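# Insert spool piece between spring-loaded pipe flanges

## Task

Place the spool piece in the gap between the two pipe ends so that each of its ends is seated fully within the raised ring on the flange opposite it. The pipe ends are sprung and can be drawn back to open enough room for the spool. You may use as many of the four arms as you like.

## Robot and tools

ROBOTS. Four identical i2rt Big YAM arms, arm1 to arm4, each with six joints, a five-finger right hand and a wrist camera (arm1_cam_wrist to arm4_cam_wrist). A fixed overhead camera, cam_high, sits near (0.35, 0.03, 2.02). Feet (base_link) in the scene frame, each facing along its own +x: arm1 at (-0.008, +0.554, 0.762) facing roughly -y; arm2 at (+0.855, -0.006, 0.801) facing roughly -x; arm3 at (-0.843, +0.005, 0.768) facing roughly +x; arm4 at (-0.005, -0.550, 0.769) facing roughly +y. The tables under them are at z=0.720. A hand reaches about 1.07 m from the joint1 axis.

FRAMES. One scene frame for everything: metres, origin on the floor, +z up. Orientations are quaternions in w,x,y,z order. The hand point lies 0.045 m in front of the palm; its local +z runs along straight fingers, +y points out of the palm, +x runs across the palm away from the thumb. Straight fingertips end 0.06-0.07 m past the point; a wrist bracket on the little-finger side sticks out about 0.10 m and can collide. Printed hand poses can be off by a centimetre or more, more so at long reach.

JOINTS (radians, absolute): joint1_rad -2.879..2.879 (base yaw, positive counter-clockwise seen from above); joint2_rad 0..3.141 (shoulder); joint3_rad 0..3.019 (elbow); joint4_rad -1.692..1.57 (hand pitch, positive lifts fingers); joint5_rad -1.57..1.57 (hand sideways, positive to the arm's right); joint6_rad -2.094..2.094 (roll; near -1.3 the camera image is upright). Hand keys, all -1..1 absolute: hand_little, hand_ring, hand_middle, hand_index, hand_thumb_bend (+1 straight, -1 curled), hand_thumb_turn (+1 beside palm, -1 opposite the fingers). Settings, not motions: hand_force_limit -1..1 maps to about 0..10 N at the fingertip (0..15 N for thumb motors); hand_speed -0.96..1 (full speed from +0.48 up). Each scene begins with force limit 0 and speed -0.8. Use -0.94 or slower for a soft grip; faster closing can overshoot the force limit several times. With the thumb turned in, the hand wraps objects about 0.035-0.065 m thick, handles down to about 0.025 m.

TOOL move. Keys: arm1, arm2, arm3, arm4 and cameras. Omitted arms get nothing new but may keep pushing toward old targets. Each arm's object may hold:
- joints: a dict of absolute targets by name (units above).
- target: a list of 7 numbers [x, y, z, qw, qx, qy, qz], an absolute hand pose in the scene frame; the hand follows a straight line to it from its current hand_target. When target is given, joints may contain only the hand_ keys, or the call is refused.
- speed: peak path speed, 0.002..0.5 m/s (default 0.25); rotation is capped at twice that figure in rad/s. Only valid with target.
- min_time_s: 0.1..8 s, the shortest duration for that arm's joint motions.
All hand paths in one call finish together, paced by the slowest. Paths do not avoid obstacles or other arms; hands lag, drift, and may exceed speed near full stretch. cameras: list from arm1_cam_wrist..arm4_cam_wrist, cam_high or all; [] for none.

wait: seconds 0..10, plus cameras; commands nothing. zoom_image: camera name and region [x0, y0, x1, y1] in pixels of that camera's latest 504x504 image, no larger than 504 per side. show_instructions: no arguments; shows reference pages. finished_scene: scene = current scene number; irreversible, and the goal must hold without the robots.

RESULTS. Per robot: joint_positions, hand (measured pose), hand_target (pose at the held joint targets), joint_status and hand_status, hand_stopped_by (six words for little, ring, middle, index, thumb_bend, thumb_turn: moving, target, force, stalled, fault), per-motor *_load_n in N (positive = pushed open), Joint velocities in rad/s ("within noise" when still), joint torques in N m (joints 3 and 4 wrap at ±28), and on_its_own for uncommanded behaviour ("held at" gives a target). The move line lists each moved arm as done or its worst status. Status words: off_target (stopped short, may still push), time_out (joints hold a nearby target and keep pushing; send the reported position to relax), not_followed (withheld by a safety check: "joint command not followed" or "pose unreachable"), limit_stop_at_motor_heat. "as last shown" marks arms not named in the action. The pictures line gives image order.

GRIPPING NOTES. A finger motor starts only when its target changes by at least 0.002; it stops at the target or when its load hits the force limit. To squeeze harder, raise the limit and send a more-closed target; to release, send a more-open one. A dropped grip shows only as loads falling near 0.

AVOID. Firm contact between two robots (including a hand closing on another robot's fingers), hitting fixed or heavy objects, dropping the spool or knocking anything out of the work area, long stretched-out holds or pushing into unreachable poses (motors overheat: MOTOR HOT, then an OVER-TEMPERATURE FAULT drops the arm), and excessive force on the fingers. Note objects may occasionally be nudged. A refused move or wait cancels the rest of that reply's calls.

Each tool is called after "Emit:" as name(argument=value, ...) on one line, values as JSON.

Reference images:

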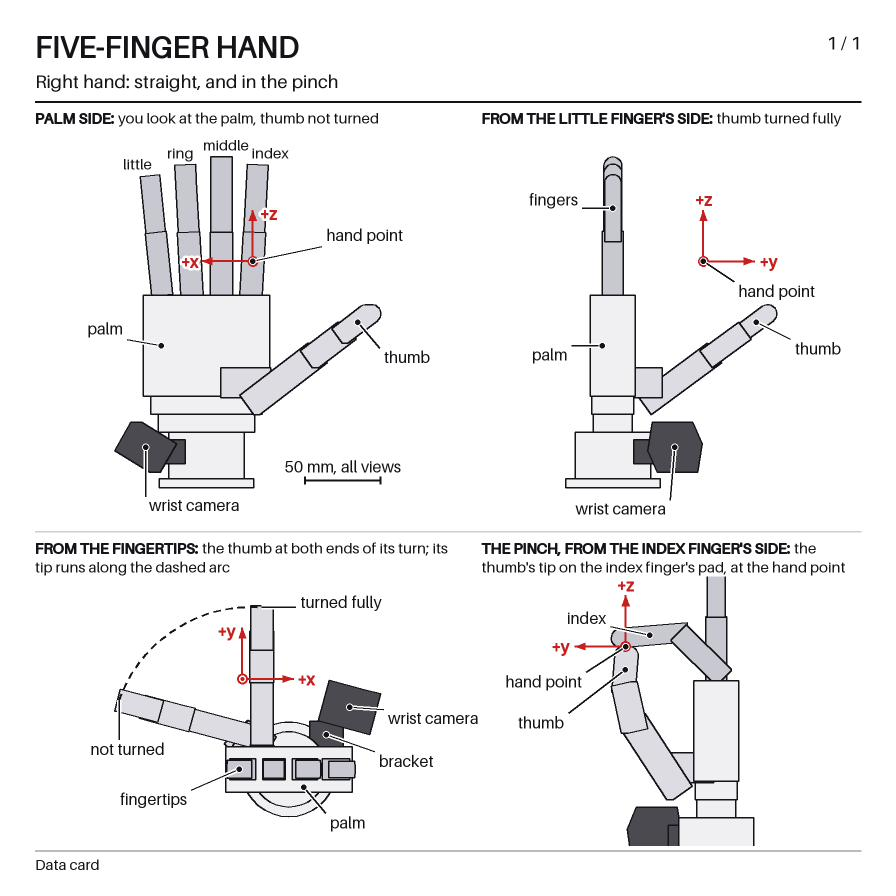

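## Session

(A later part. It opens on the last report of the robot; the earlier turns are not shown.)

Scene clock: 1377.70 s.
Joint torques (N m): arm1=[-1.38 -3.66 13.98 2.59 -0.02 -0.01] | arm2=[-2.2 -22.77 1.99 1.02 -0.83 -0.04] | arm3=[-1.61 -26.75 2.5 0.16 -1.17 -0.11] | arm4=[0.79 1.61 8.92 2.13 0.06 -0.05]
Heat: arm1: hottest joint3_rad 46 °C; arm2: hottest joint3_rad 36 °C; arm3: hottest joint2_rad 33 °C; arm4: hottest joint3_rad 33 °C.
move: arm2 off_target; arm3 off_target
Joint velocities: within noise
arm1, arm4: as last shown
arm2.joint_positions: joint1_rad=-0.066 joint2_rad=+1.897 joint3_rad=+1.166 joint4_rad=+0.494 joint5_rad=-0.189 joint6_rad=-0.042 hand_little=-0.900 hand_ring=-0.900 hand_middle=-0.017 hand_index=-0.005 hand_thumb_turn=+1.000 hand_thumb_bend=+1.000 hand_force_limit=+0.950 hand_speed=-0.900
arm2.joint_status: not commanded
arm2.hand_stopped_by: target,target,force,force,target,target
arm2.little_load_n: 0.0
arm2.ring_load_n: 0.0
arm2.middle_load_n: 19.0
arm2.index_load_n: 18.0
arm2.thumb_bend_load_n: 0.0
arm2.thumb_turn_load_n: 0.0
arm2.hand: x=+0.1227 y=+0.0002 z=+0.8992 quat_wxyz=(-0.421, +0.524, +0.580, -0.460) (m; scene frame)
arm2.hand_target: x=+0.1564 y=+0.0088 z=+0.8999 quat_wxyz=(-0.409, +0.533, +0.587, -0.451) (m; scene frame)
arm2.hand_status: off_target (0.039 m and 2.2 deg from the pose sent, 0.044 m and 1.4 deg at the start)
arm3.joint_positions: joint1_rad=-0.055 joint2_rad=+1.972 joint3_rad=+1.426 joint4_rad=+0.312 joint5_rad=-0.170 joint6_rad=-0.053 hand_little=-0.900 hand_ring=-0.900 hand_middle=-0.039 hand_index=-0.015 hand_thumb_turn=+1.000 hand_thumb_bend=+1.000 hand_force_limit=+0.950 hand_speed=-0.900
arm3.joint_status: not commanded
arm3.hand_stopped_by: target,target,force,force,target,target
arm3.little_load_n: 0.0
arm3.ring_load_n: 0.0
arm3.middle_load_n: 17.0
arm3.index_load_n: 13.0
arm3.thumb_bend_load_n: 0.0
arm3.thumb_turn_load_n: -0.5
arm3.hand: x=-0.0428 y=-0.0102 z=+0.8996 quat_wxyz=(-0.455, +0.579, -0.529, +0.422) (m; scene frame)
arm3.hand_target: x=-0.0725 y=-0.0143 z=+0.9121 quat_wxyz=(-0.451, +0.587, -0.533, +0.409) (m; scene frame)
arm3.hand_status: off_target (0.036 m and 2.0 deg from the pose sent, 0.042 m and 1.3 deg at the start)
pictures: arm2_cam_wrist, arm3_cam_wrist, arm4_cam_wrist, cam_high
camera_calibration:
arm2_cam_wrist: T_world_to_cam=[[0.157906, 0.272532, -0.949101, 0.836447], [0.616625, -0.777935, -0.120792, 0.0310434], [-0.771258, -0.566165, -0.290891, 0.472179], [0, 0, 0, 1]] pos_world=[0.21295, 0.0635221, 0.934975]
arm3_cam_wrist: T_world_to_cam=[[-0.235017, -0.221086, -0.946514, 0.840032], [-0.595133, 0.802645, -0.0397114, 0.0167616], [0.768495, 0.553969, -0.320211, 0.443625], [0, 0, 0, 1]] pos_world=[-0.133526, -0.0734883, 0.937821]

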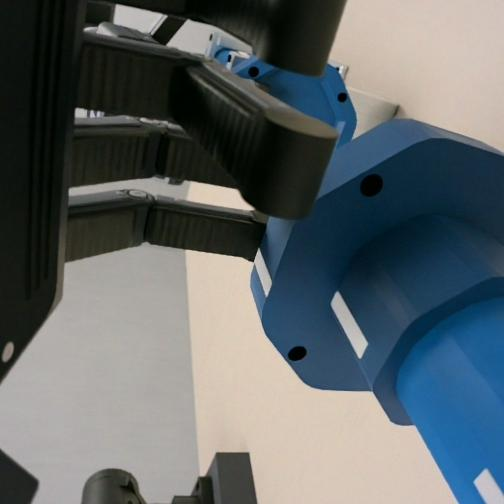

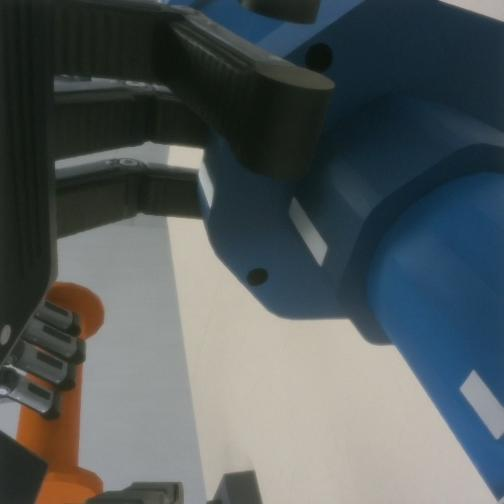

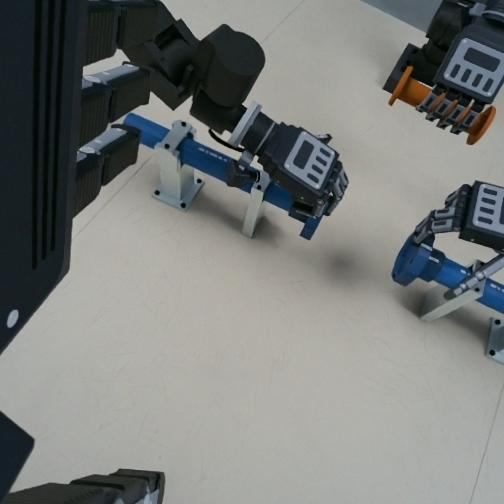

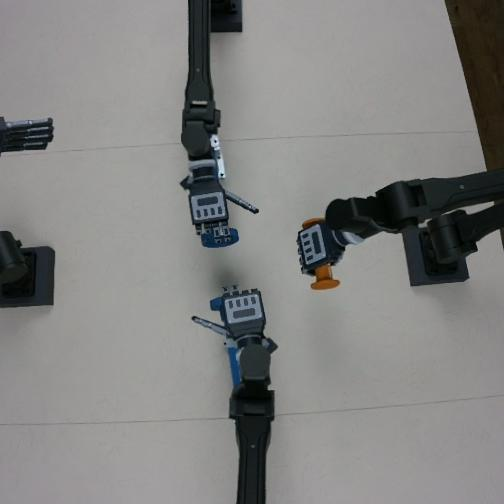

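Emit:
move(arm2={"target": [0.182, 0.012, 0.905, 0.4089, -0.5331, -0.5875, 0.4506], "speed": 0.04}, arm3={"target": [-0.100, -0.018, 0.919, 0.4509, -0.5877, 0.5328, -0.4086], "speed": 0.04}, cameras=["arm2_cam_wrist", "arm3_cam_wrist", "arm4_cam_wrist", "cam_high"])

Emit:
zoom_image(camera="arm4_cam_wrist", region=[280, 140, 460, 300])

Emit:
zoom_image(camera="cam_high", region=[185, 210, 265, 310])

Scene clock: 1600.67 s.
Joint torques (N m): arm1=[-1.44 -3.6 14 2.62 -0.02 -0.01] | arm2=[-2.84 -25 -0.42 0.87 -1.14 0.01] | arm3=[-2.26 -29.98 0.43 -0.34 -1.55 -0.11] | arm4=[0.85 1.61 8.92 2.13 0.06 -0.05]
Heat: arm1: hottest joint3_rad 47 °C; arm2: hottest joint2_rad 32 °C; arm3: hottest joint2_rad 34 °C; arm4: hottest joint3_rad 34 °C.
move: arm2 off_target; arm3 off_target
Joint velocities: within noise
arm1: as last shown
arm1.ring_load_n: 3.0
arm2.joint_positions: joint1_rad=-0.067 joint2_rad=+1.888 joint3_rad=+1.136 joint4_rad=+0.516 joint5_rad=-0.186 joint6_rad=-0.048 hand_little=-0.900 hand_ring=-0.900 hand_middle=-0.016 hand_index=-0.005 hand_thumb_turn=+1.000 hand_thumb_bend=+1.000 hand_force_limit=+0.950 hand_speed=-0.900
arm2.joint_status: not commanded
arm2.hand_stopped_by: target,target,force,force,target,target
arm2.little_load_n: 0.0
arm2.ring_load_n: 0.0
arm2.middle_load_n: 24.5
arm2.index_load_n: 24.5
arm2.thumb_bend_load_n: 0.0
arm2.thumb_turn_load_n: 0.0
arm2.hand: x=+0.1309 y=+0.0006 z=+0.8950 quat_wxyz=(-0.424, +0.523, +0.581, -0.458) (m; scene frame)
arm2.hand_target: x=+0.1751 y=+0.0102 z=+0.9006 quat_wxyz=(-0.409, +0.534, +0.587, -0.451) (m; scene frame)
arm2.hand_status: off_target (0.053 m and 2.3 deg from the pose sent, 0.061 m and 2.2 deg at the start)
arm3.joint_positions: joint1_rad=-0.056 joint2_rad=+1.959 joint3_rad=+1.388 joint4_rad=+0.341 joint5_rad=-0.167 joint6_rad=-0.053 hand_little=-0.900 hand_ring=-0.900 hand_middle=-0.038 hand_index=-0.014 hand_thumb_turn=+1.000 hand_thumb_bend=+1.000 hand_force_limit=+0.950 hand_speed=-0.900
arm3.joint_status: not commanded
arm3.hand_stopped_by: target,target,force,force,target,target
arm3.little_load_n: 0.0
arm3.ring_load_n: 0.0
arm3.middle_load_n: 23.0
arm3.index_load_n: 17.5
arm3.thumb_bend_load_n: 0.0
arm3.thumb_turn_load_n: -0.5
arm3.hand: x=-0.0517 y=-0.0107 z=+0.8955 quat_wxyz=(-0.455, +0.578, -0.529, +0.424) (m; scene frame)
arm3.hand_target: x=-0.0927 y=-0.0167 z=+0.9149 quat_wxyz=(-0.452, +0.587, -0.533, +0.409) (m; scene frame)
arm3.hand_status: off_target (0.054 m and 2.2 deg from the pose sent, 0.061 m and 2.0 deg at the start)
arm4.joint_positions: joint1_rad=+0.461 joint2_rad=+0.622 joint3_rad=+1.408 joint4_rad=-1.384 joint5_rad=+0.101 joint6_rad=-1.423 hand_little=+1.000 hand_ring=+1.000 hand_middle=+1.000 hand_index=+1.000 hand_thumb_turn=+1.000 hand_thumb_bend=+1.000 hand_force_limit=+0.000 hand_speed=-0.800
arm4.joint_status: not commanded
arm4.hand_stopped_by: target,target,target,target,target,target
arm4.little_load_n: 0.0
arm4.ring_load_n: 0.0
arm4.middle_load_n: 0.0
arm4.index_load_n: 0.0
arm4.thumb_bend_load_n: 0.0
arm4.thumb_turn_load_n: 0.0
arm4.hand: x=-0.0400 y=-0.3279 z=+1.2678 quat_wxyz=(-0.397, +0.530, +0.704, +0.257) (m; scene frame)
arm4.hand_target: x=-0.0394 y=-0.3291 z=+1.2792 quat_wxyz=(-0.408, +0.527, +0.698, +0.262) (m; scene frame)
arm4.hand_status: not commanded
pictures: arm2_cam_wrist, arm3_cam_wrist, arm4_cam_wrist, cam_high
camera_calibration:
arm2_cam_wrist: T_world_to_cam=[[0.156874, 0.278557, -0.947521, 0.829699], [0.615159, -0.778122, -0.126909, 0.0314802], [-0.772639, -0.562967, -0.293424, 0.479872], [0, 0, 0, 1]] pos_world=[0.221244, 0.0635293, 0.930959]
arm3_cam_wrist: T_world_to_cam=[[-0.232239, -0.221097, -0.947197, 0.834716], [-0.592255, 0.804623, -0.0426046, 0.014449], [0.771556, 0.551088, -0.31781, 0.447324], [0, 0, 0, 1]] pos_world=[-0.142724, -0.0735876, 0.93342]

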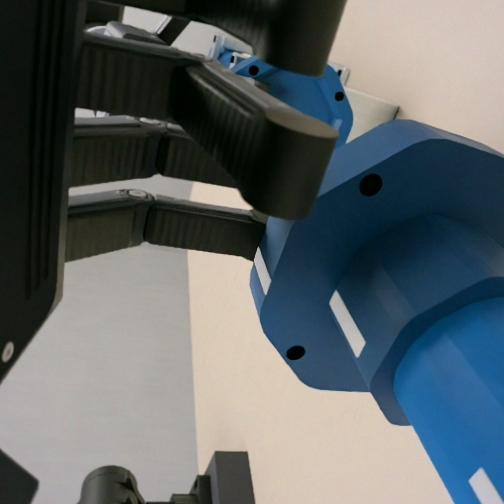

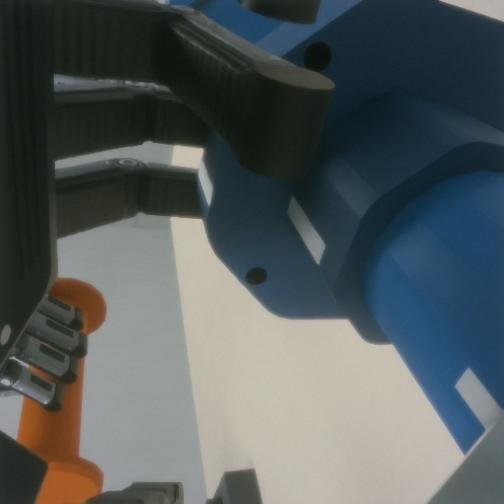

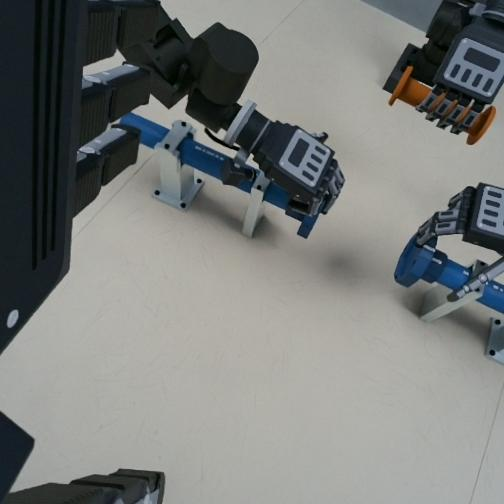

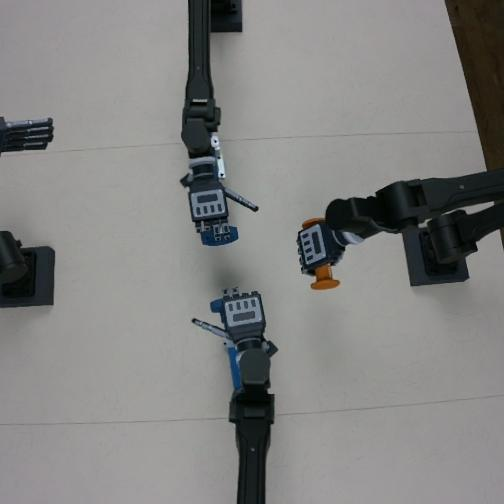

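Scaled by 2.800 from the camera's 504x504 image, which has a finer 720x720 frame.

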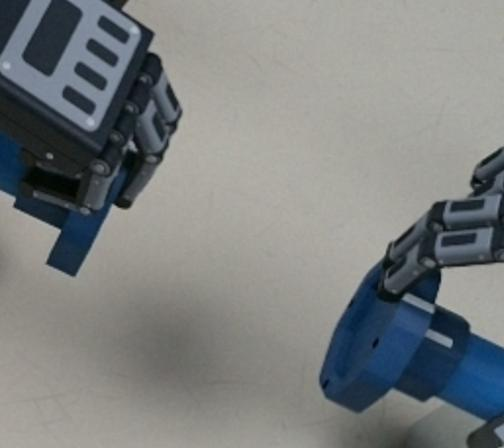

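Scaled by 5.040 from the camera's 504x504 image, which has a finer 720x720 frame.

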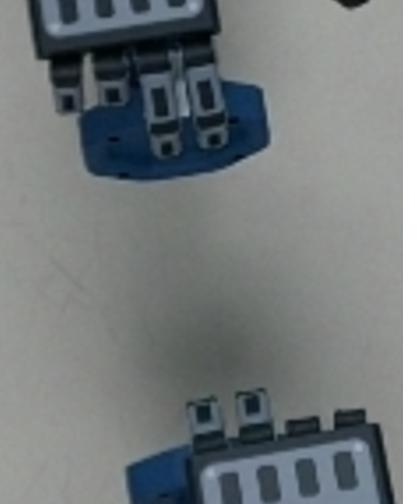

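Emit:
move(arm1={"target": [0.058, 0.095, 0.892, 0.0187, -0.0451, 0.9227, -0.3822], "speed": 0.12}, cameras=["arm1_cam_wrist", "arm2_cam_wrist", "arm3_cam_wrist", "arm4_cam_wrist", "cam_high"])

Emit:
zoom_image(camera="arm4_cam_wrist", region=[280, 110, 480, 310])

Emit:
zoom_image(camera="cam_high", region=[185, 210, 335, 320])

Scene clock: 1638.27 s.
Joint torques (N m): arm1=[-1.38 -7.36 11.38 2.71 -0.02 -0.01] | arm2=[-2.78 -24.88 -0.36 0.81 -1.15 0.01] | arm3=[-1.85 -29.86 0.38 -0.28 -1.53 -0.11] | arm4=[0.79 1.61 8.92 2.13 0.06 -0.05]
Heat: arm1: hottest joint3_rad 47 °C; arm2: hottest joint2_rad 32 °C; arm3: hottest joint2_rad 34 °C; arm4: hottest joint3_rad 34 °C.
move: arm1 off_target
Joint velocities: within noise
arm1.joint_positions: joint1_rad=+0.063 joint2_rad=+1.245 joint3_rad=+0.822 joint4_rad=-0.414 joint5_rad=-0.009 joint6_rad=-0.009 hand_little=-0.098 hand_ring=-0.015 hand_middle=+0.016 hand_index=+0.024 hand_thumb_turn=-0.999 hand_thumb_bend=+0.513 hand_force_limit=+0.300 hand_speed=-0.850
arm1.joint_status: not commanded
arm1.hand_stopped_by: force,force,force,force,force,target
arm1.little_load_n: 7.5
arm1.ring_load_n: 2.5
arm1.middle_load_n: 3.5
arm1.index_load_n: 4.5
arm1.thumb_bend_load_n: 18.0
arm1.thumb_turn_load_n: 12.5
arm1.hand: x=+0.0625 y=+0.1109 z=+0.8759 quat_wxyz=(-0.021, +0.047, -0.933, +0.357) (m; scene frame)
arm1.hand_target: x=+0.0579 y=+0.0958 z=+0.8923 quat_wxyz=(-0.018, +0.045, -0.923, +0.382) (m; scene frame)
arm1.hand_status: off_target (0.023 m and 3.1 deg from the pose sent, 0.122 m and 4.0 deg at the start)
arm2, arm3, arm4: as last shown
arm2.joint_positions: joint1_rad=-0.067 joint2_rad=+1.888 joint3_rad=+1.136 joint4_rad=+0.517 joint5_rad=-0.186 joint6_rad=-0.048 hand_little=-0.900 hand_ring=-0.900 hand_middle=-0.016 hand_index=-0.005 hand_thumb_turn=+1.000 hand_thumb_bend=+1.000 hand_force_limit=+0.950 hand_speed=-0.900
arm2.hand: x=+0.1309 y=+0.0006 z=+0.8951 quat_wxyz=(-0.424, +0.523, +0.581, -0.458) (m; scene frame)
arm2.hand_target: x=+0.1750 y=+0.0102 z=+0.9007 quat_wxyz=(-0.409, +0.533, +0.587, -0.451) (m; scene frame)
arm3.joint_positions: joint1_rad=-0.056 joint2_rad=+1.959 joint3_rad=+1.387 joint4_rad=+0.341 joint5_rad=-0.167 joint6_rad=-0.053 hand_little=-0.900 hand_ring=-0.900 hand_middle=-0.038 hand_index=-0.014 hand_thumb_turn=+1.000 hand_thumb_bend=+1.000 hand_force_limit=+0.950 hand_speed=-0.900
arm3.middle_load_n: 23.5
arm3.hand: x=-0.0518 y=-0.0107 z=+0.8953 quat_wxyz=(-0.454, +0.578, -0.529, +0.424) (m; scene frame)
arm3.hand_target: x=-0.0928 y=-0.0167 z=+0.9146 quat_wxyz=(-0.451, +0.587, -0.533, +0.409) (m; scene frame)
arm4.thumb_turn_load_n: -0.5
pictures: arm1_cam_wrist, arm2_cam_wrist, arm3_cam_wrist, arm4_cam_wrist, cam_high
camera_calibration:
arm1_cam_wrist: T_world_to_cam=[[-0.365311, 0.665615, -0.650772, 0.514687], [0.750461, 0.624213, 0.217179, -0.310537], [0.550778, -0.409041, -0.72755, 0.762145], [0, 0, 0, 1]] pos_world=[0.00129397, 0.163006, 0.956885]
arm2_cam_wrist: T_world_to_cam=[[0.156469, 0.278623, -0.947569, 0.829923], [0.615127, -0.778097, -0.127218, 0.0317862], [-0.772746, -0.56297, -0.293137, 0.479658], [0, 0, 0, 1]] pos_world=[0.221243, 0.0635294, 0.931058]
arm3_cam_wrist: T_world_to_cam=[[-0.232586, -0.221128, -0.947104, 0.834365], [-0.592273, 0.80462, -0.0424134, 0.0142002], [0.771438, 0.551079, -0.318112, 0.447601], [0, 0, 0, 1]] pos_world=[-0.142824, -0.0735876, 0.93322]

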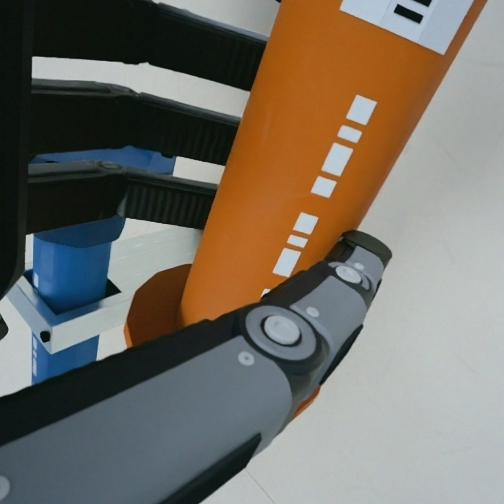

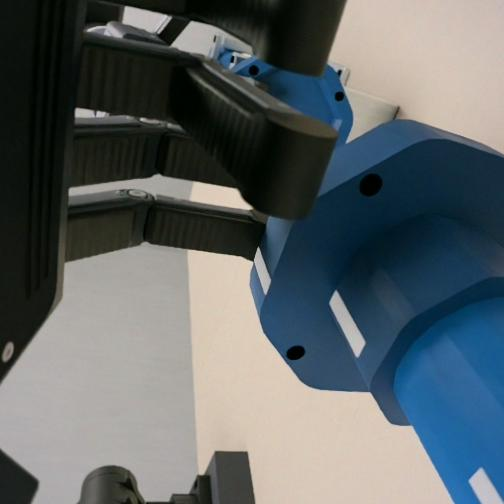

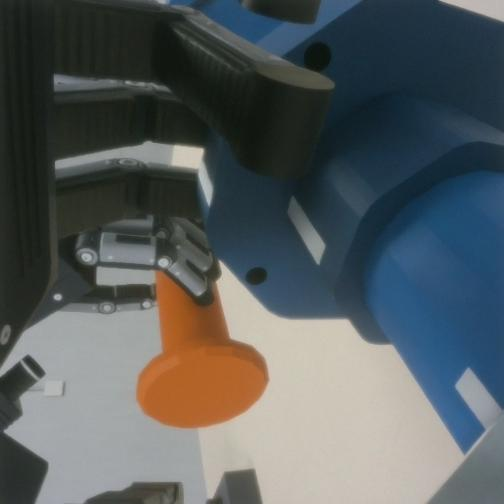

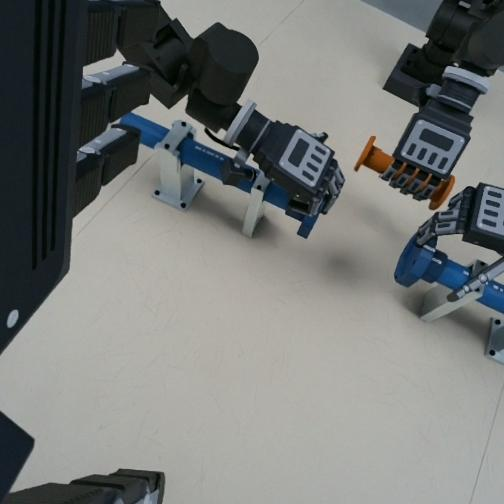

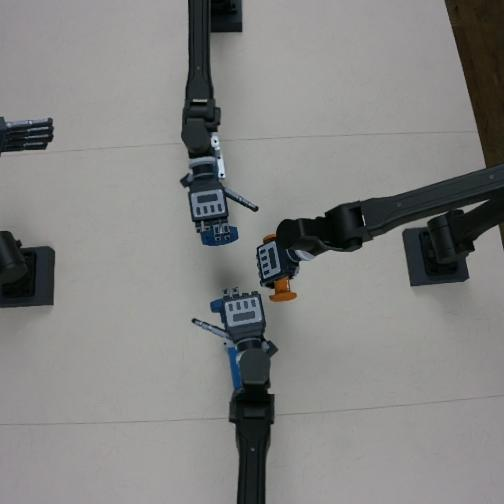

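Scaled by 2.520 from the camera's 504x504 image, which has a finer 720x720 frame.

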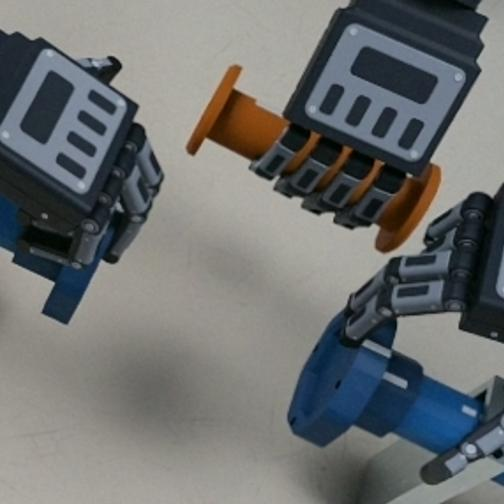

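Scaled by 3.360 from the camera's 504x504 image, which has a finer 720x720 frame.

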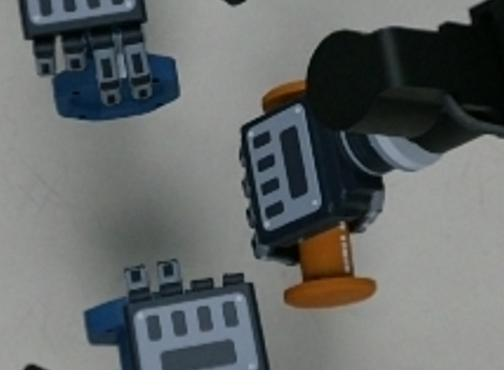

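Emit:
move(arm1={"target": [0.060, 0.095, 0.892, 0.0030, -0.0073, 0.9238, -0.3827], "speed": 0.12}, arm4={"target": [0.033, -0.192, 1.011, 0.5012, -0.6247, -0.4290, -0.4181], "speed": 0.2}, cameras=["arm4_cam_wrist", "cam_high"])

Emit:
zoom_image(camera="cam_high", region=[185, 210, 335, 320])

Scene clock: 1721.90 s.
Joint torques (N m): arm1=[0.32 -7.71 10.99 2.62 0.21 0.14] | arm2=[-2.78 -24.88 -0.36 0.77 -1.16 0] | arm3=[-1.79 -29.86 0.43 -0.53 -1.55 -0.11] | arm4=[-0.15 0.21 10.02 2.91 0.15 0.08]
Heat: arm1: hottest joint3_rad 43 °C; arm2: hottest joint2_rad 33 °C; arm3: hottest joint2_rad 36 °C; arm4: hottest joint3_rad 34 °C.
move: arm1 off_target; arm4 done
Joint velocities: within noise
arm1.joint_positions: joint1_rad=+0.066 joint2_rad=+1.245 joint3_rad=+0.822 joint4_rad=-0.414 joint5_rad=+0.063 joint6_rad=+0.051 hand_little=-0.098 hand_ring=-0.015 hand_middle=+0.016 hand_index=+0.024 hand_thumb_turn=-0.999 hand_thumb_bend=+0.513 hand_force_limit=+0.300 hand_speed=-0.850
arm1.joint_status: not commanded
arm1.hand_stopped_by: force,force,force,force,force,target
arm1.little_load_n: 7.0
arm1.ring_load_n: 2.5
arm1.middle_load_n: 3.5
arm1.index_load_n: 5.0
arm1.thumb_bend_load_n: 18.0
arm1.thumb_turn_load_n: 12.5
arm1.hand: x=+0.0539 y=+0.1074 z=+0.8757 quat_wxyz=(+0.001, +0.007, -0.933, +0.359) (m; scene frame)
arm1.hand_target: x=+0.0599 y=+0.0956 z=+0.8923 quat_wxyz=(-0.003, +0.007, -0.924, +0.383) (m; scene frame)
arm1.hand_status: off_target (0.021 m and 3.0 deg from the pose sent, 0.023 m and 5.8 deg at the start)
arm2, arm3: as last shown
arm2.middle_load_n: 24.0
arm3.little_load_n: 0.5
arm3.thumb_turn_load_n: 0.0
arm4.joint_positions: joint1_rad=+0.151 joint2_rad=+0.534 joint3_rad=+0.387 joint4_rad=-0.031 joint5_rad=+0.242 joint6_rad=-1.269 hand_little=+1.000 hand_ring=+1.000 hand_middle=+1.000 hand_index=+1.000 hand_thumb_turn=+1.000 hand_thumb_bend=+1.000 hand_force_limit=+0.000 hand_speed=-0.800
arm4.joint_status: not commanded
arm4.hand_stopped_by: target,target,target,target,target,target
arm4.little_load_n: 0.0
arm4.ring_load_n: -0.5
arm4.middle_load_n: 0.0
arm4.index_load_n: 0.0
arm4.thumb_bend_load_n: 0.0
arm4.thumb_turn_load_n: 0.0
arm4.hand: x=+0.0291 y=-0.1950 z=+1.0074 quat_wxyz=(-0.497, +0.621, +0.441, +0.415) (m; scene frame)
arm4.hand_target: x=+0.0330 y=-0.1923 z=+1.0110 quat_wxyz=(-0.501, +0.625, +0.429, +0.418) (m; scene frame)
arm4.hand_status: done (0.006 m and 1.5 deg from the pose sent, 0.300 m and 40.1 deg at the start)
pictures: arm4_cam_wrist, cam_high
camera_calibration:
arm4_cam_wrist: T_world_to_cam=[[0.999745, 0.0166269, 0.0152672, -0.0383383], [0.0223093, -0.624717, -0.780532, 0.6641], [-0.00344014, 0.780674, -0.624929, 0.894], [0, 0, 0, 1]] pos_world=[0.0265884, -0.282411, 1.07762]

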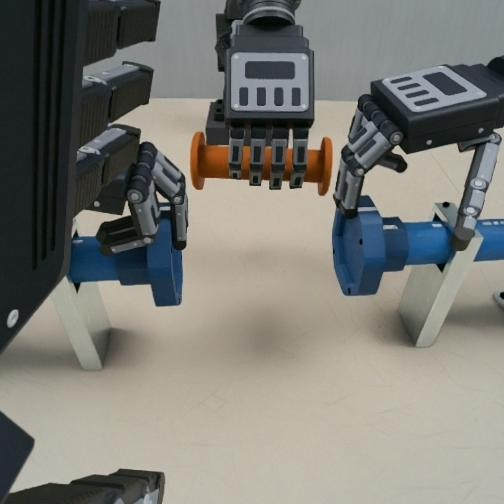

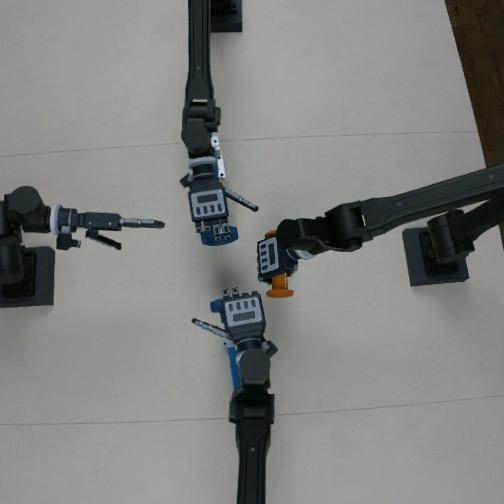

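Scaled by 3.360 from the camera's 504x504 image, which has a finer 720x720 frame.

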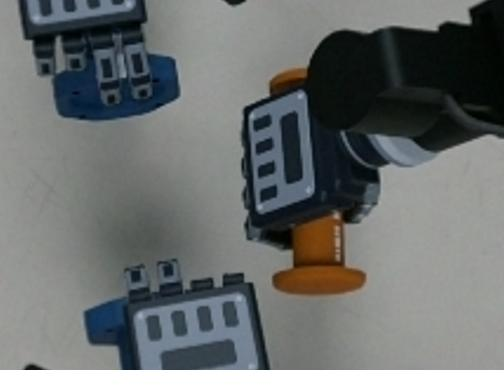

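Emit:
zoom_image(camera="arm4_cam_wrist", region=[100, 100, 420, 320])

Emit:
zoom_image(camera="arm4_cam_wrist", region=[300, 120, 420, 310])

Scaled by 1.575 from the camera's 504x504 image, which has a finer 720x720 frame.

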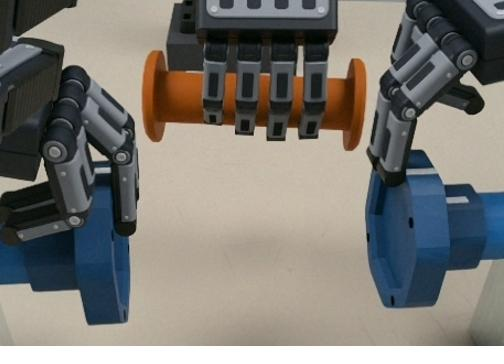

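Scaled by 2.653 from the camera's 504x504 image, which has a finer 720x720 frame.

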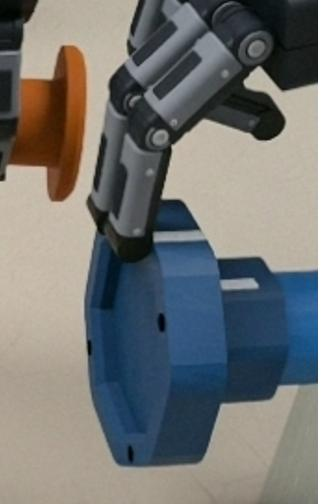

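Emit:
move(arm1={"target": [0.0572, 0.038, 0.888, 0.0030, -0.0073, 0.9238, -0.3827], "speed": 0.08}, cameras=["arm1_cam_wrist", "arm4_cam_wrist", "cam_high"])

Emit:
zoom_image(camera="cam_high", region=[185, 210, 295, 320])

Emit:
zoom_image(camera="arm4_cam_wrist", region=[140, 130, 380, 320])

Scene clock: 1796.30 s.
Joint torques (N m): arm1=[-1.08 -8.64 15.05 2.56 0.04 0.01] | arm2=[-2.78 -24.82 -0.35 0.8 -1.14 0.01] | arm3=[-1.61 -29.86 0.36 -0.39 -1.52 -0.1] | arm4=[-0.09 0.21 10.03 2.95 0.16 0.08]
Heat: arm1: hottest joint3_rad 42 °C; arm2: hottest joint2_rad 34 °C; arm3: hottest joint2_rad 36 °C; arm4: hottest joint3_rad 34 °C.
move: arm1 off_target
Joint velocities: within noise
arm1.joint_positions: joint1_rad=+0.066 joint2_rad=+1.385 joint3_rad=+0.896 joint4_rad=-0.391 joint5_rad=+0.053 joint6_rad=+0.051 hand_little=-0.098 hand_ring=-0.015 hand_middle=+0.016 hand_index=+0.024 hand_thumb_turn=-0.999 hand_thumb_bend=+0.513 hand_force_limit=+0.300 hand_speed=-0.850
arm1.joint_status: not commanded
arm1.hand_stopped_by: force,force,force,force,force,target
arm1.little_load_n: 7.0
arm1.ring_load_n: 2.5
arm1.middle_load_n: 4.0
arm1.index_load_n: 4.5
arm1.thumb_bend_load_n: 18.0
arm1.thumb_turn_load_n: 12.5
arm1.hand: x=+0.0589 y=+0.0754 z=+0.8523 quat_wxyz=(-0.002, +0.009, -0.941, +0.339) (m; scene frame)
arm1.hand_target: x=+0.0567 y=+0.0414 z=+0.8896 quat_wxyz=(-0.003, +0.007, -0.924, +0.383) (m; scene frame)
arm1.hand_status: off_target (0.052 m and 5.3 deg from the pose sent, 0.071 m and 3.0 deg at the start)
arm2, arm3, arm4: as last shown
arm2.middle_load_n: 24.5
arm3.little_load_n: 0.0
arm3.thumb_turn_load_n: -0.5
arm4.ring_load_n: 0.0
pictures: arm1_cam_wrist, arm4_cam_wrist, cam_high
camera_calibration:
arm1_cam_wrist: T_world_to_cam=[[-0.314678, 0.718934, -0.619767, 0.488128], [0.801712, 0.550868, 0.231952, -0.290562], [0.508168, -0.423885, -0.749724, 0.755019], [0, 0, 0, 1]] pos_world=[0.00287339, 0.12917, 0.935978]
arm4_cam_wrist: T_world_to_cam=[[0.999745, 0.0166269, 0.0152672, -0.0383383], [0.0223093, -0.624717, -0.780532, 0.6641], [-0.00344014, 0.780674, -0.624929, 0.894], [0, 0, 0, 1]] pos_world=[0.0265884, -0.282411, 1.07762]

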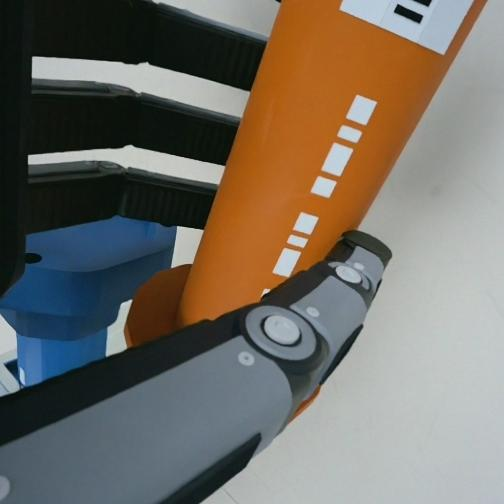

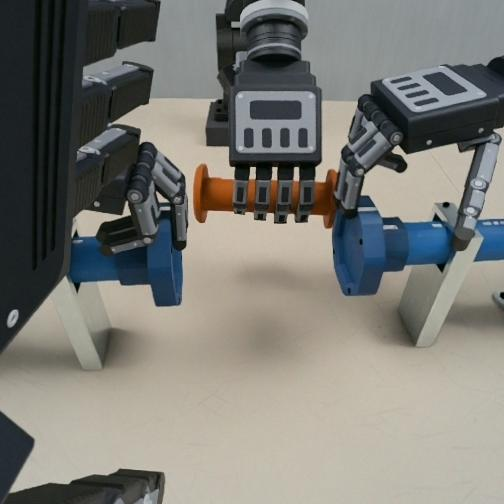

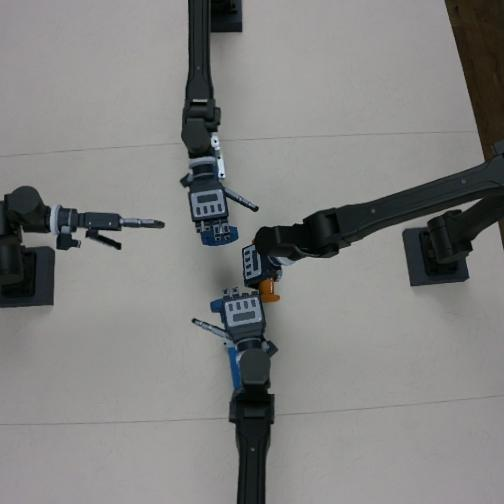

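Scaled by 4.582 from the camera's 504x504 image, which has a finer 720x720 frame.

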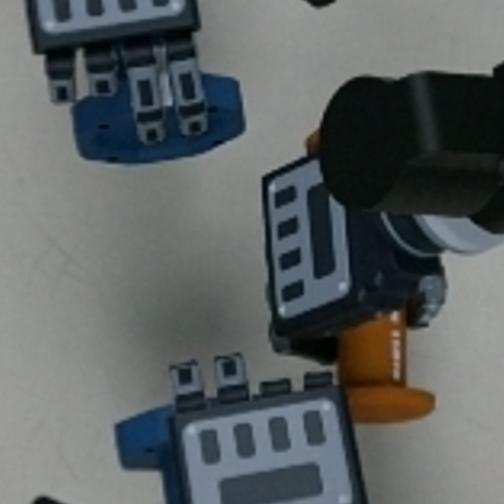

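Scaled by 2.100 from the camera's 504x504 image, which has a finer 720x720 frame.

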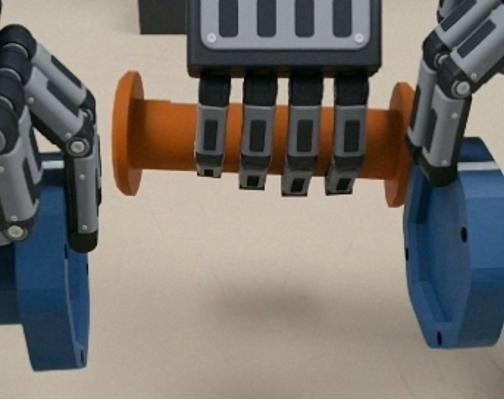

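Emit:
move(arm1={"target": [0.053, 0.018, 0.905, 0.0030, -0.0073, 0.9238, -0.3827], "speed": 0.08}, cameras=["arm1_cam_wrist", "arm4_cam_wrist", "cam_high"])

Emit:
zoom_image(camera="cam_high", region=[185, 210, 295, 320])

Emit:
zoom_image(camera="arm4_cam_wrist", region=[140, 130, 380, 320])

Scene clock: 1822.53 s.
Joint torques (N m): arm1=[-1.67 -8.88 16.92 2.03 0.25 0.1] | arm2=[-2.67 -24.88 -0.42 0.81 -1.15 0] | arm3=[-2.08 -29.68 0.36 -0.34 -1.53 -0.1] | arm4=[-0.09 0.15 10.04 2.95 0.16 0.08]
Heat: arm1: hottest joint3_rad 43 °C; arm2: hottest joint2_rad 34 °C; arm3: hottest joint2_rad 37 °C; arm4: hottest joint3_rad 35 °C.
move: arm1 off_target
Joint velocities: within noise
arm1.joint_positions: joint1_rad=+0.060 joint2_rad=+1.408 joint3_rad=+0.952 joint4_rad=-0.429 joint5_rad=+0.039 joint6_rad=+0.029 hand_little=-0.098 hand_ring=-0.015 hand_middle=+0.016 hand_index=+0.024 hand_thumb_turn=-0.999 hand_thumb_bend=+0.514 hand_force_limit=+0.300 hand_speed=-0.850
arm1.joint_status: not commanded
arm1.hand_stopped_by: force,force,force,force,force,target
arm1.little_load_n: 8.0
arm1.ring_load_n: 2.5
arm1.middle_load_n: 2.5
arm1.index_load_n: 1.5
arm1.thumb_bend_load_n: 20.0
arm1.thumb_turn_load_n: 10.0
arm1.hand: x=+0.0585 y=+0.0627 z=+0.8625 quat_wxyz=(-0.004, +0.020, -0.941, +0.336) (m; scene frame)
arm1.hand_target: x=+0.0524 y=+0.0229 z=+0.9067 quat_wxyz=(-0.003, +0.007, -0.924, +0.383) (m; scene frame)
arm1.hand_status: off_target (0.062 m and 5.9 deg from the pose sent, 0.078 m and 5.4 deg at the start)
arm2, arm3, arm4: as last shown
arm2.middle_load_n: 24.0
arm2.thumb_turn_load_n: -0.5
arm2.hand_target: x=+0.1751 y=+0.0102 z=+0.9007 quat_wxyz=(-0.409, +0.534, +0.587, -0.451) (m; scene frame)
pictures: arm1_cam_wrist, arm4_cam_wrist, cam_high
camera_calibration:
arm1_cam_wrist: T_world_to_cam=[[-0.331613, 0.715963, -0.614353, 0.499958], [0.791085, 0.565835, 0.232412, -0.286377], [0.514021, -0.408934, -0.754026, 0.759903], [0, 0, 0, 1]] pos_world=[0.00173474, 0.114841, 0.946695]
arm4_cam_wrist: T_world_to_cam=[[0.999745, 0.0166269, 0.0152672, -0.0383383], [0.0223093, -0.624717, -0.780532, 0.6641], [-0.00344014, 0.780674, -0.624929, 0.894], [0, 0, 0, 1]] pos_world=[0.0265884, -0.282411, 1.07762]

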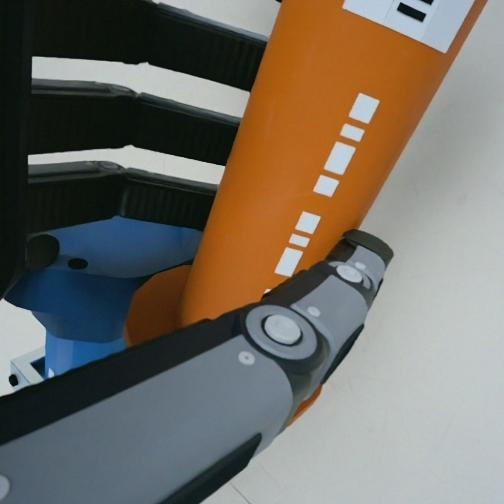

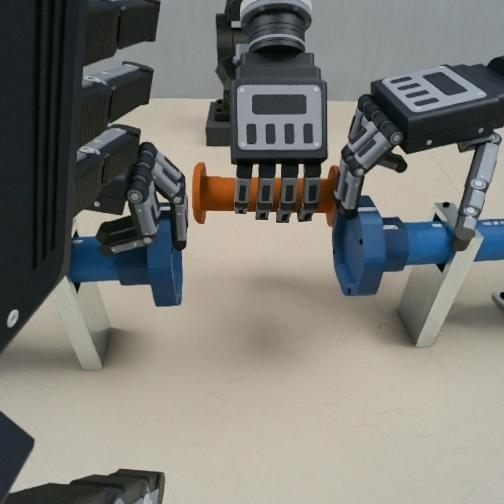

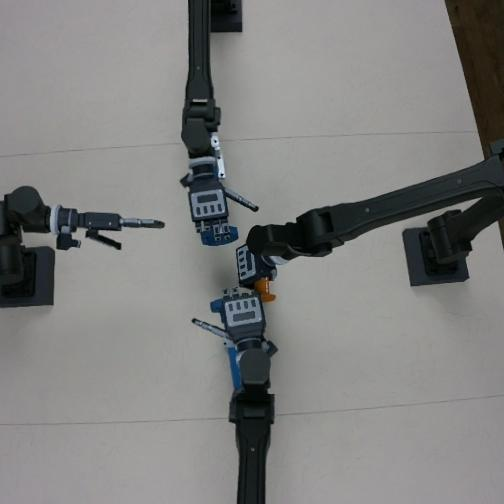

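Scaled by 4.582 from the camera's 504x504 image, which has a finer 720x720 frame.

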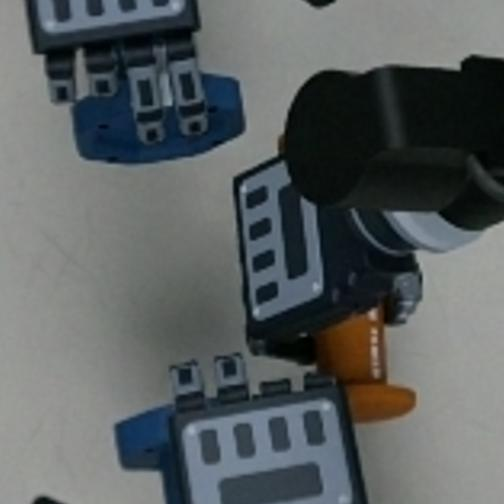

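Scaled by 2.100 from the camera's 504x504 image, which has a finer 720x720 frame.

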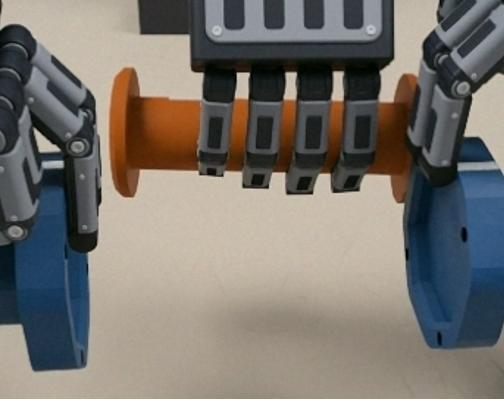

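Emit:
move(arm1={"target": [0.043, 0.075, 0.90, 0.0214, -0.0516, 0.9224, -0.3821], "speed": 0.1}, cameras=["arm1_cam_wrist", "arm4_cam_wrist", "cam_high"])

Emit:
zoom_image(camera="cam_high", region=[185, 210, 295, 320])

Emit:
zoom_image(camera="arm4_cam_wrist", region=[140, 130, 380, 320])

Scene clock: 1877.77 s.
Joint torques (N m): arm1=[-1.44 -9.64 10.51 2.45 -0.08 -0.05] | arm2=[-2.61 -24.82 -0.35 0.83 -1.15 0] | arm3=[-2.26 -29.27 0.4 -0.42 -1.53 -0.12] | arm4=[-0.15 0.15 10.03 2.95 0.15 0.08]
Heat: arm1: hottest joint3_rad 48 °C; arm2: hottest joint2_rad 34 °C; arm3: hottest joint2_rad 37 °C; arm4: hottest joint3_rad 35 °C.
move: arm1 off_target
Joint velocities: within noise
arm1.joint_positions: joint1_rad=+0.018 joint2_rad=+1.311 joint3_rad=+0.894 joint4_rad=-0.426 joint5_rad=-0.050 joint6_rad=-0.051 hand_little=-0.098 hand_ring=-0.015 hand_middle=+0.016 hand_index=+0.024 hand_thumb_turn=-0.999 hand_thumb_bend=+0.514 hand_force_limit=+0.300 hand_speed=-0.850
arm1.joint_status: not commanded
arm1.hand_stopped_by: force,force,force,force,force,target
arm1.little_load_n: 7.0
arm1.ring_load_n: 2.5
arm1.middle_load_n: 4.0
arm1.index_load_n: 4.5
arm1.thumb_bend_load_n: 17.5
arm1.thumb_turn_load_n: 11.5
arm1.hand: x=+0.0489 y=+0.0854 z=+0.8807 quat_wxyz=(-0.025, +0.052, -0.933, +0.356) (m; scene frame)
arm1.hand_target: x=+0.0430 y=+0.0755 z=+0.9001 quat_wxyz=(-0.021, +0.051, -0.923, +0.382) (m; scene frame)
arm1.hand_status: off_target (0.023 m and 3.3 deg from the pose sent, 0.042 m and 7.0 deg at the start)
arm2, arm3, arm4: as last shown
arm2.middle_load_n: 24.5
arm2.thumb_turn_load_n: 0.0
arm3.middle_load_n: 23.0
pictures: arm1_cam_wrist, arm4_cam_wrist, cam_high
camera_calibration:
arm1_cam_wrist: T_world_to_cam=[[-0.37215, 0.663181, -0.64938, 0.529025], [0.741252, 0.633423, 0.222084, -0.290057], [0.558614, -0.398705, -0.727313, 0.761202], [0, 0, 0, 1]] pos_world=[-0.0133359, 0.136385, 0.961588]
arm4_cam_wrist: T_world_to_cam=[[0.999745, 0.0166269, 0.0152672, -0.0383383], [0.0223093, -0.624717, -0.780532, 0.6641], [-0.00344014, 0.780674, -0.624929, 0.894], [0, 0, 0, 1]] pos_world=[0.0265884, -0.282411, 1.07762]

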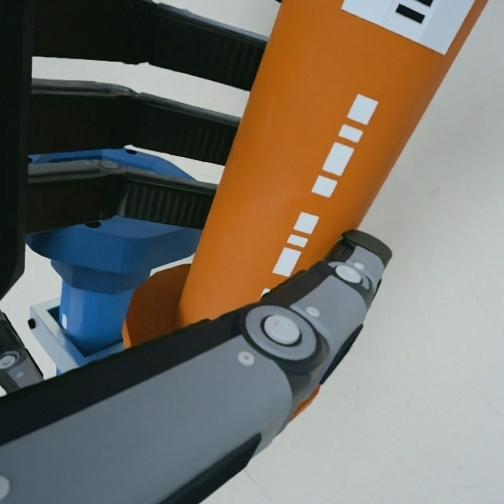

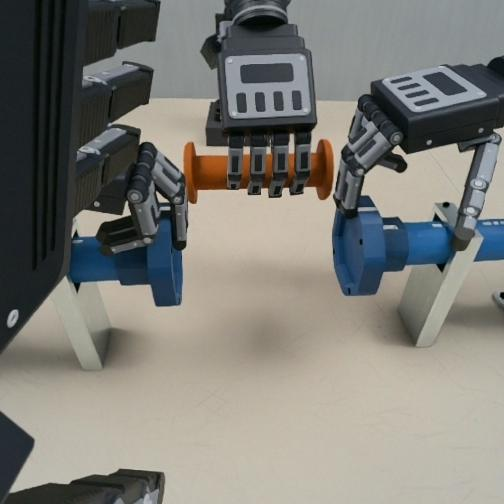

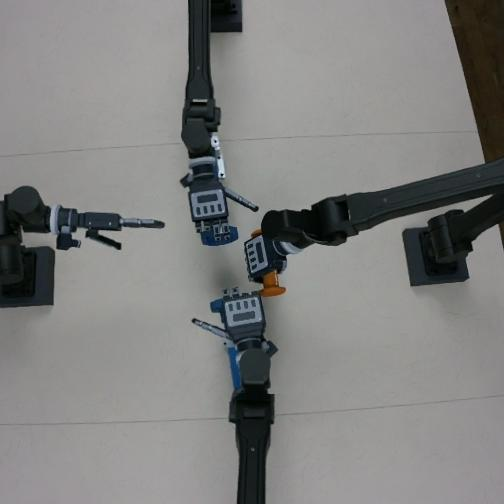

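Scaled by 4.582 from the camera's 504x504 image, which has a finer 720x720 frame.

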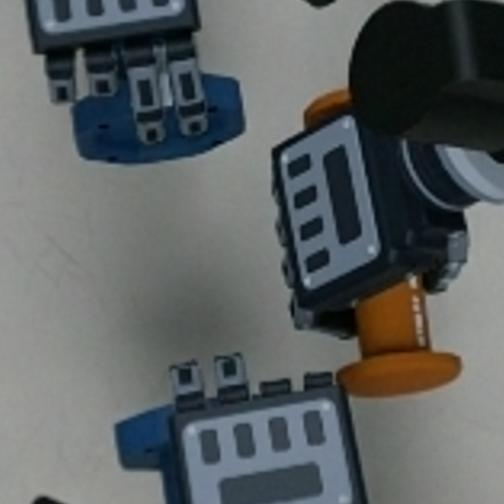

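Scaled by 2.100 from the camera's 504x504 image, which has a finer 720x720 frame.

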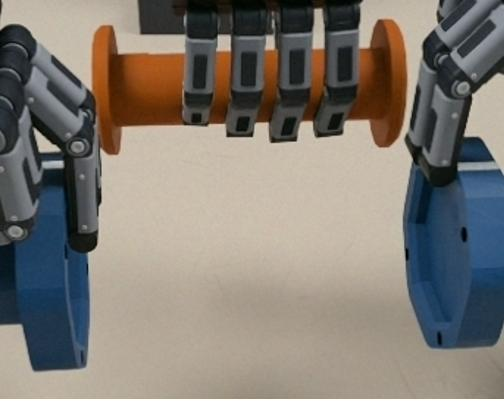

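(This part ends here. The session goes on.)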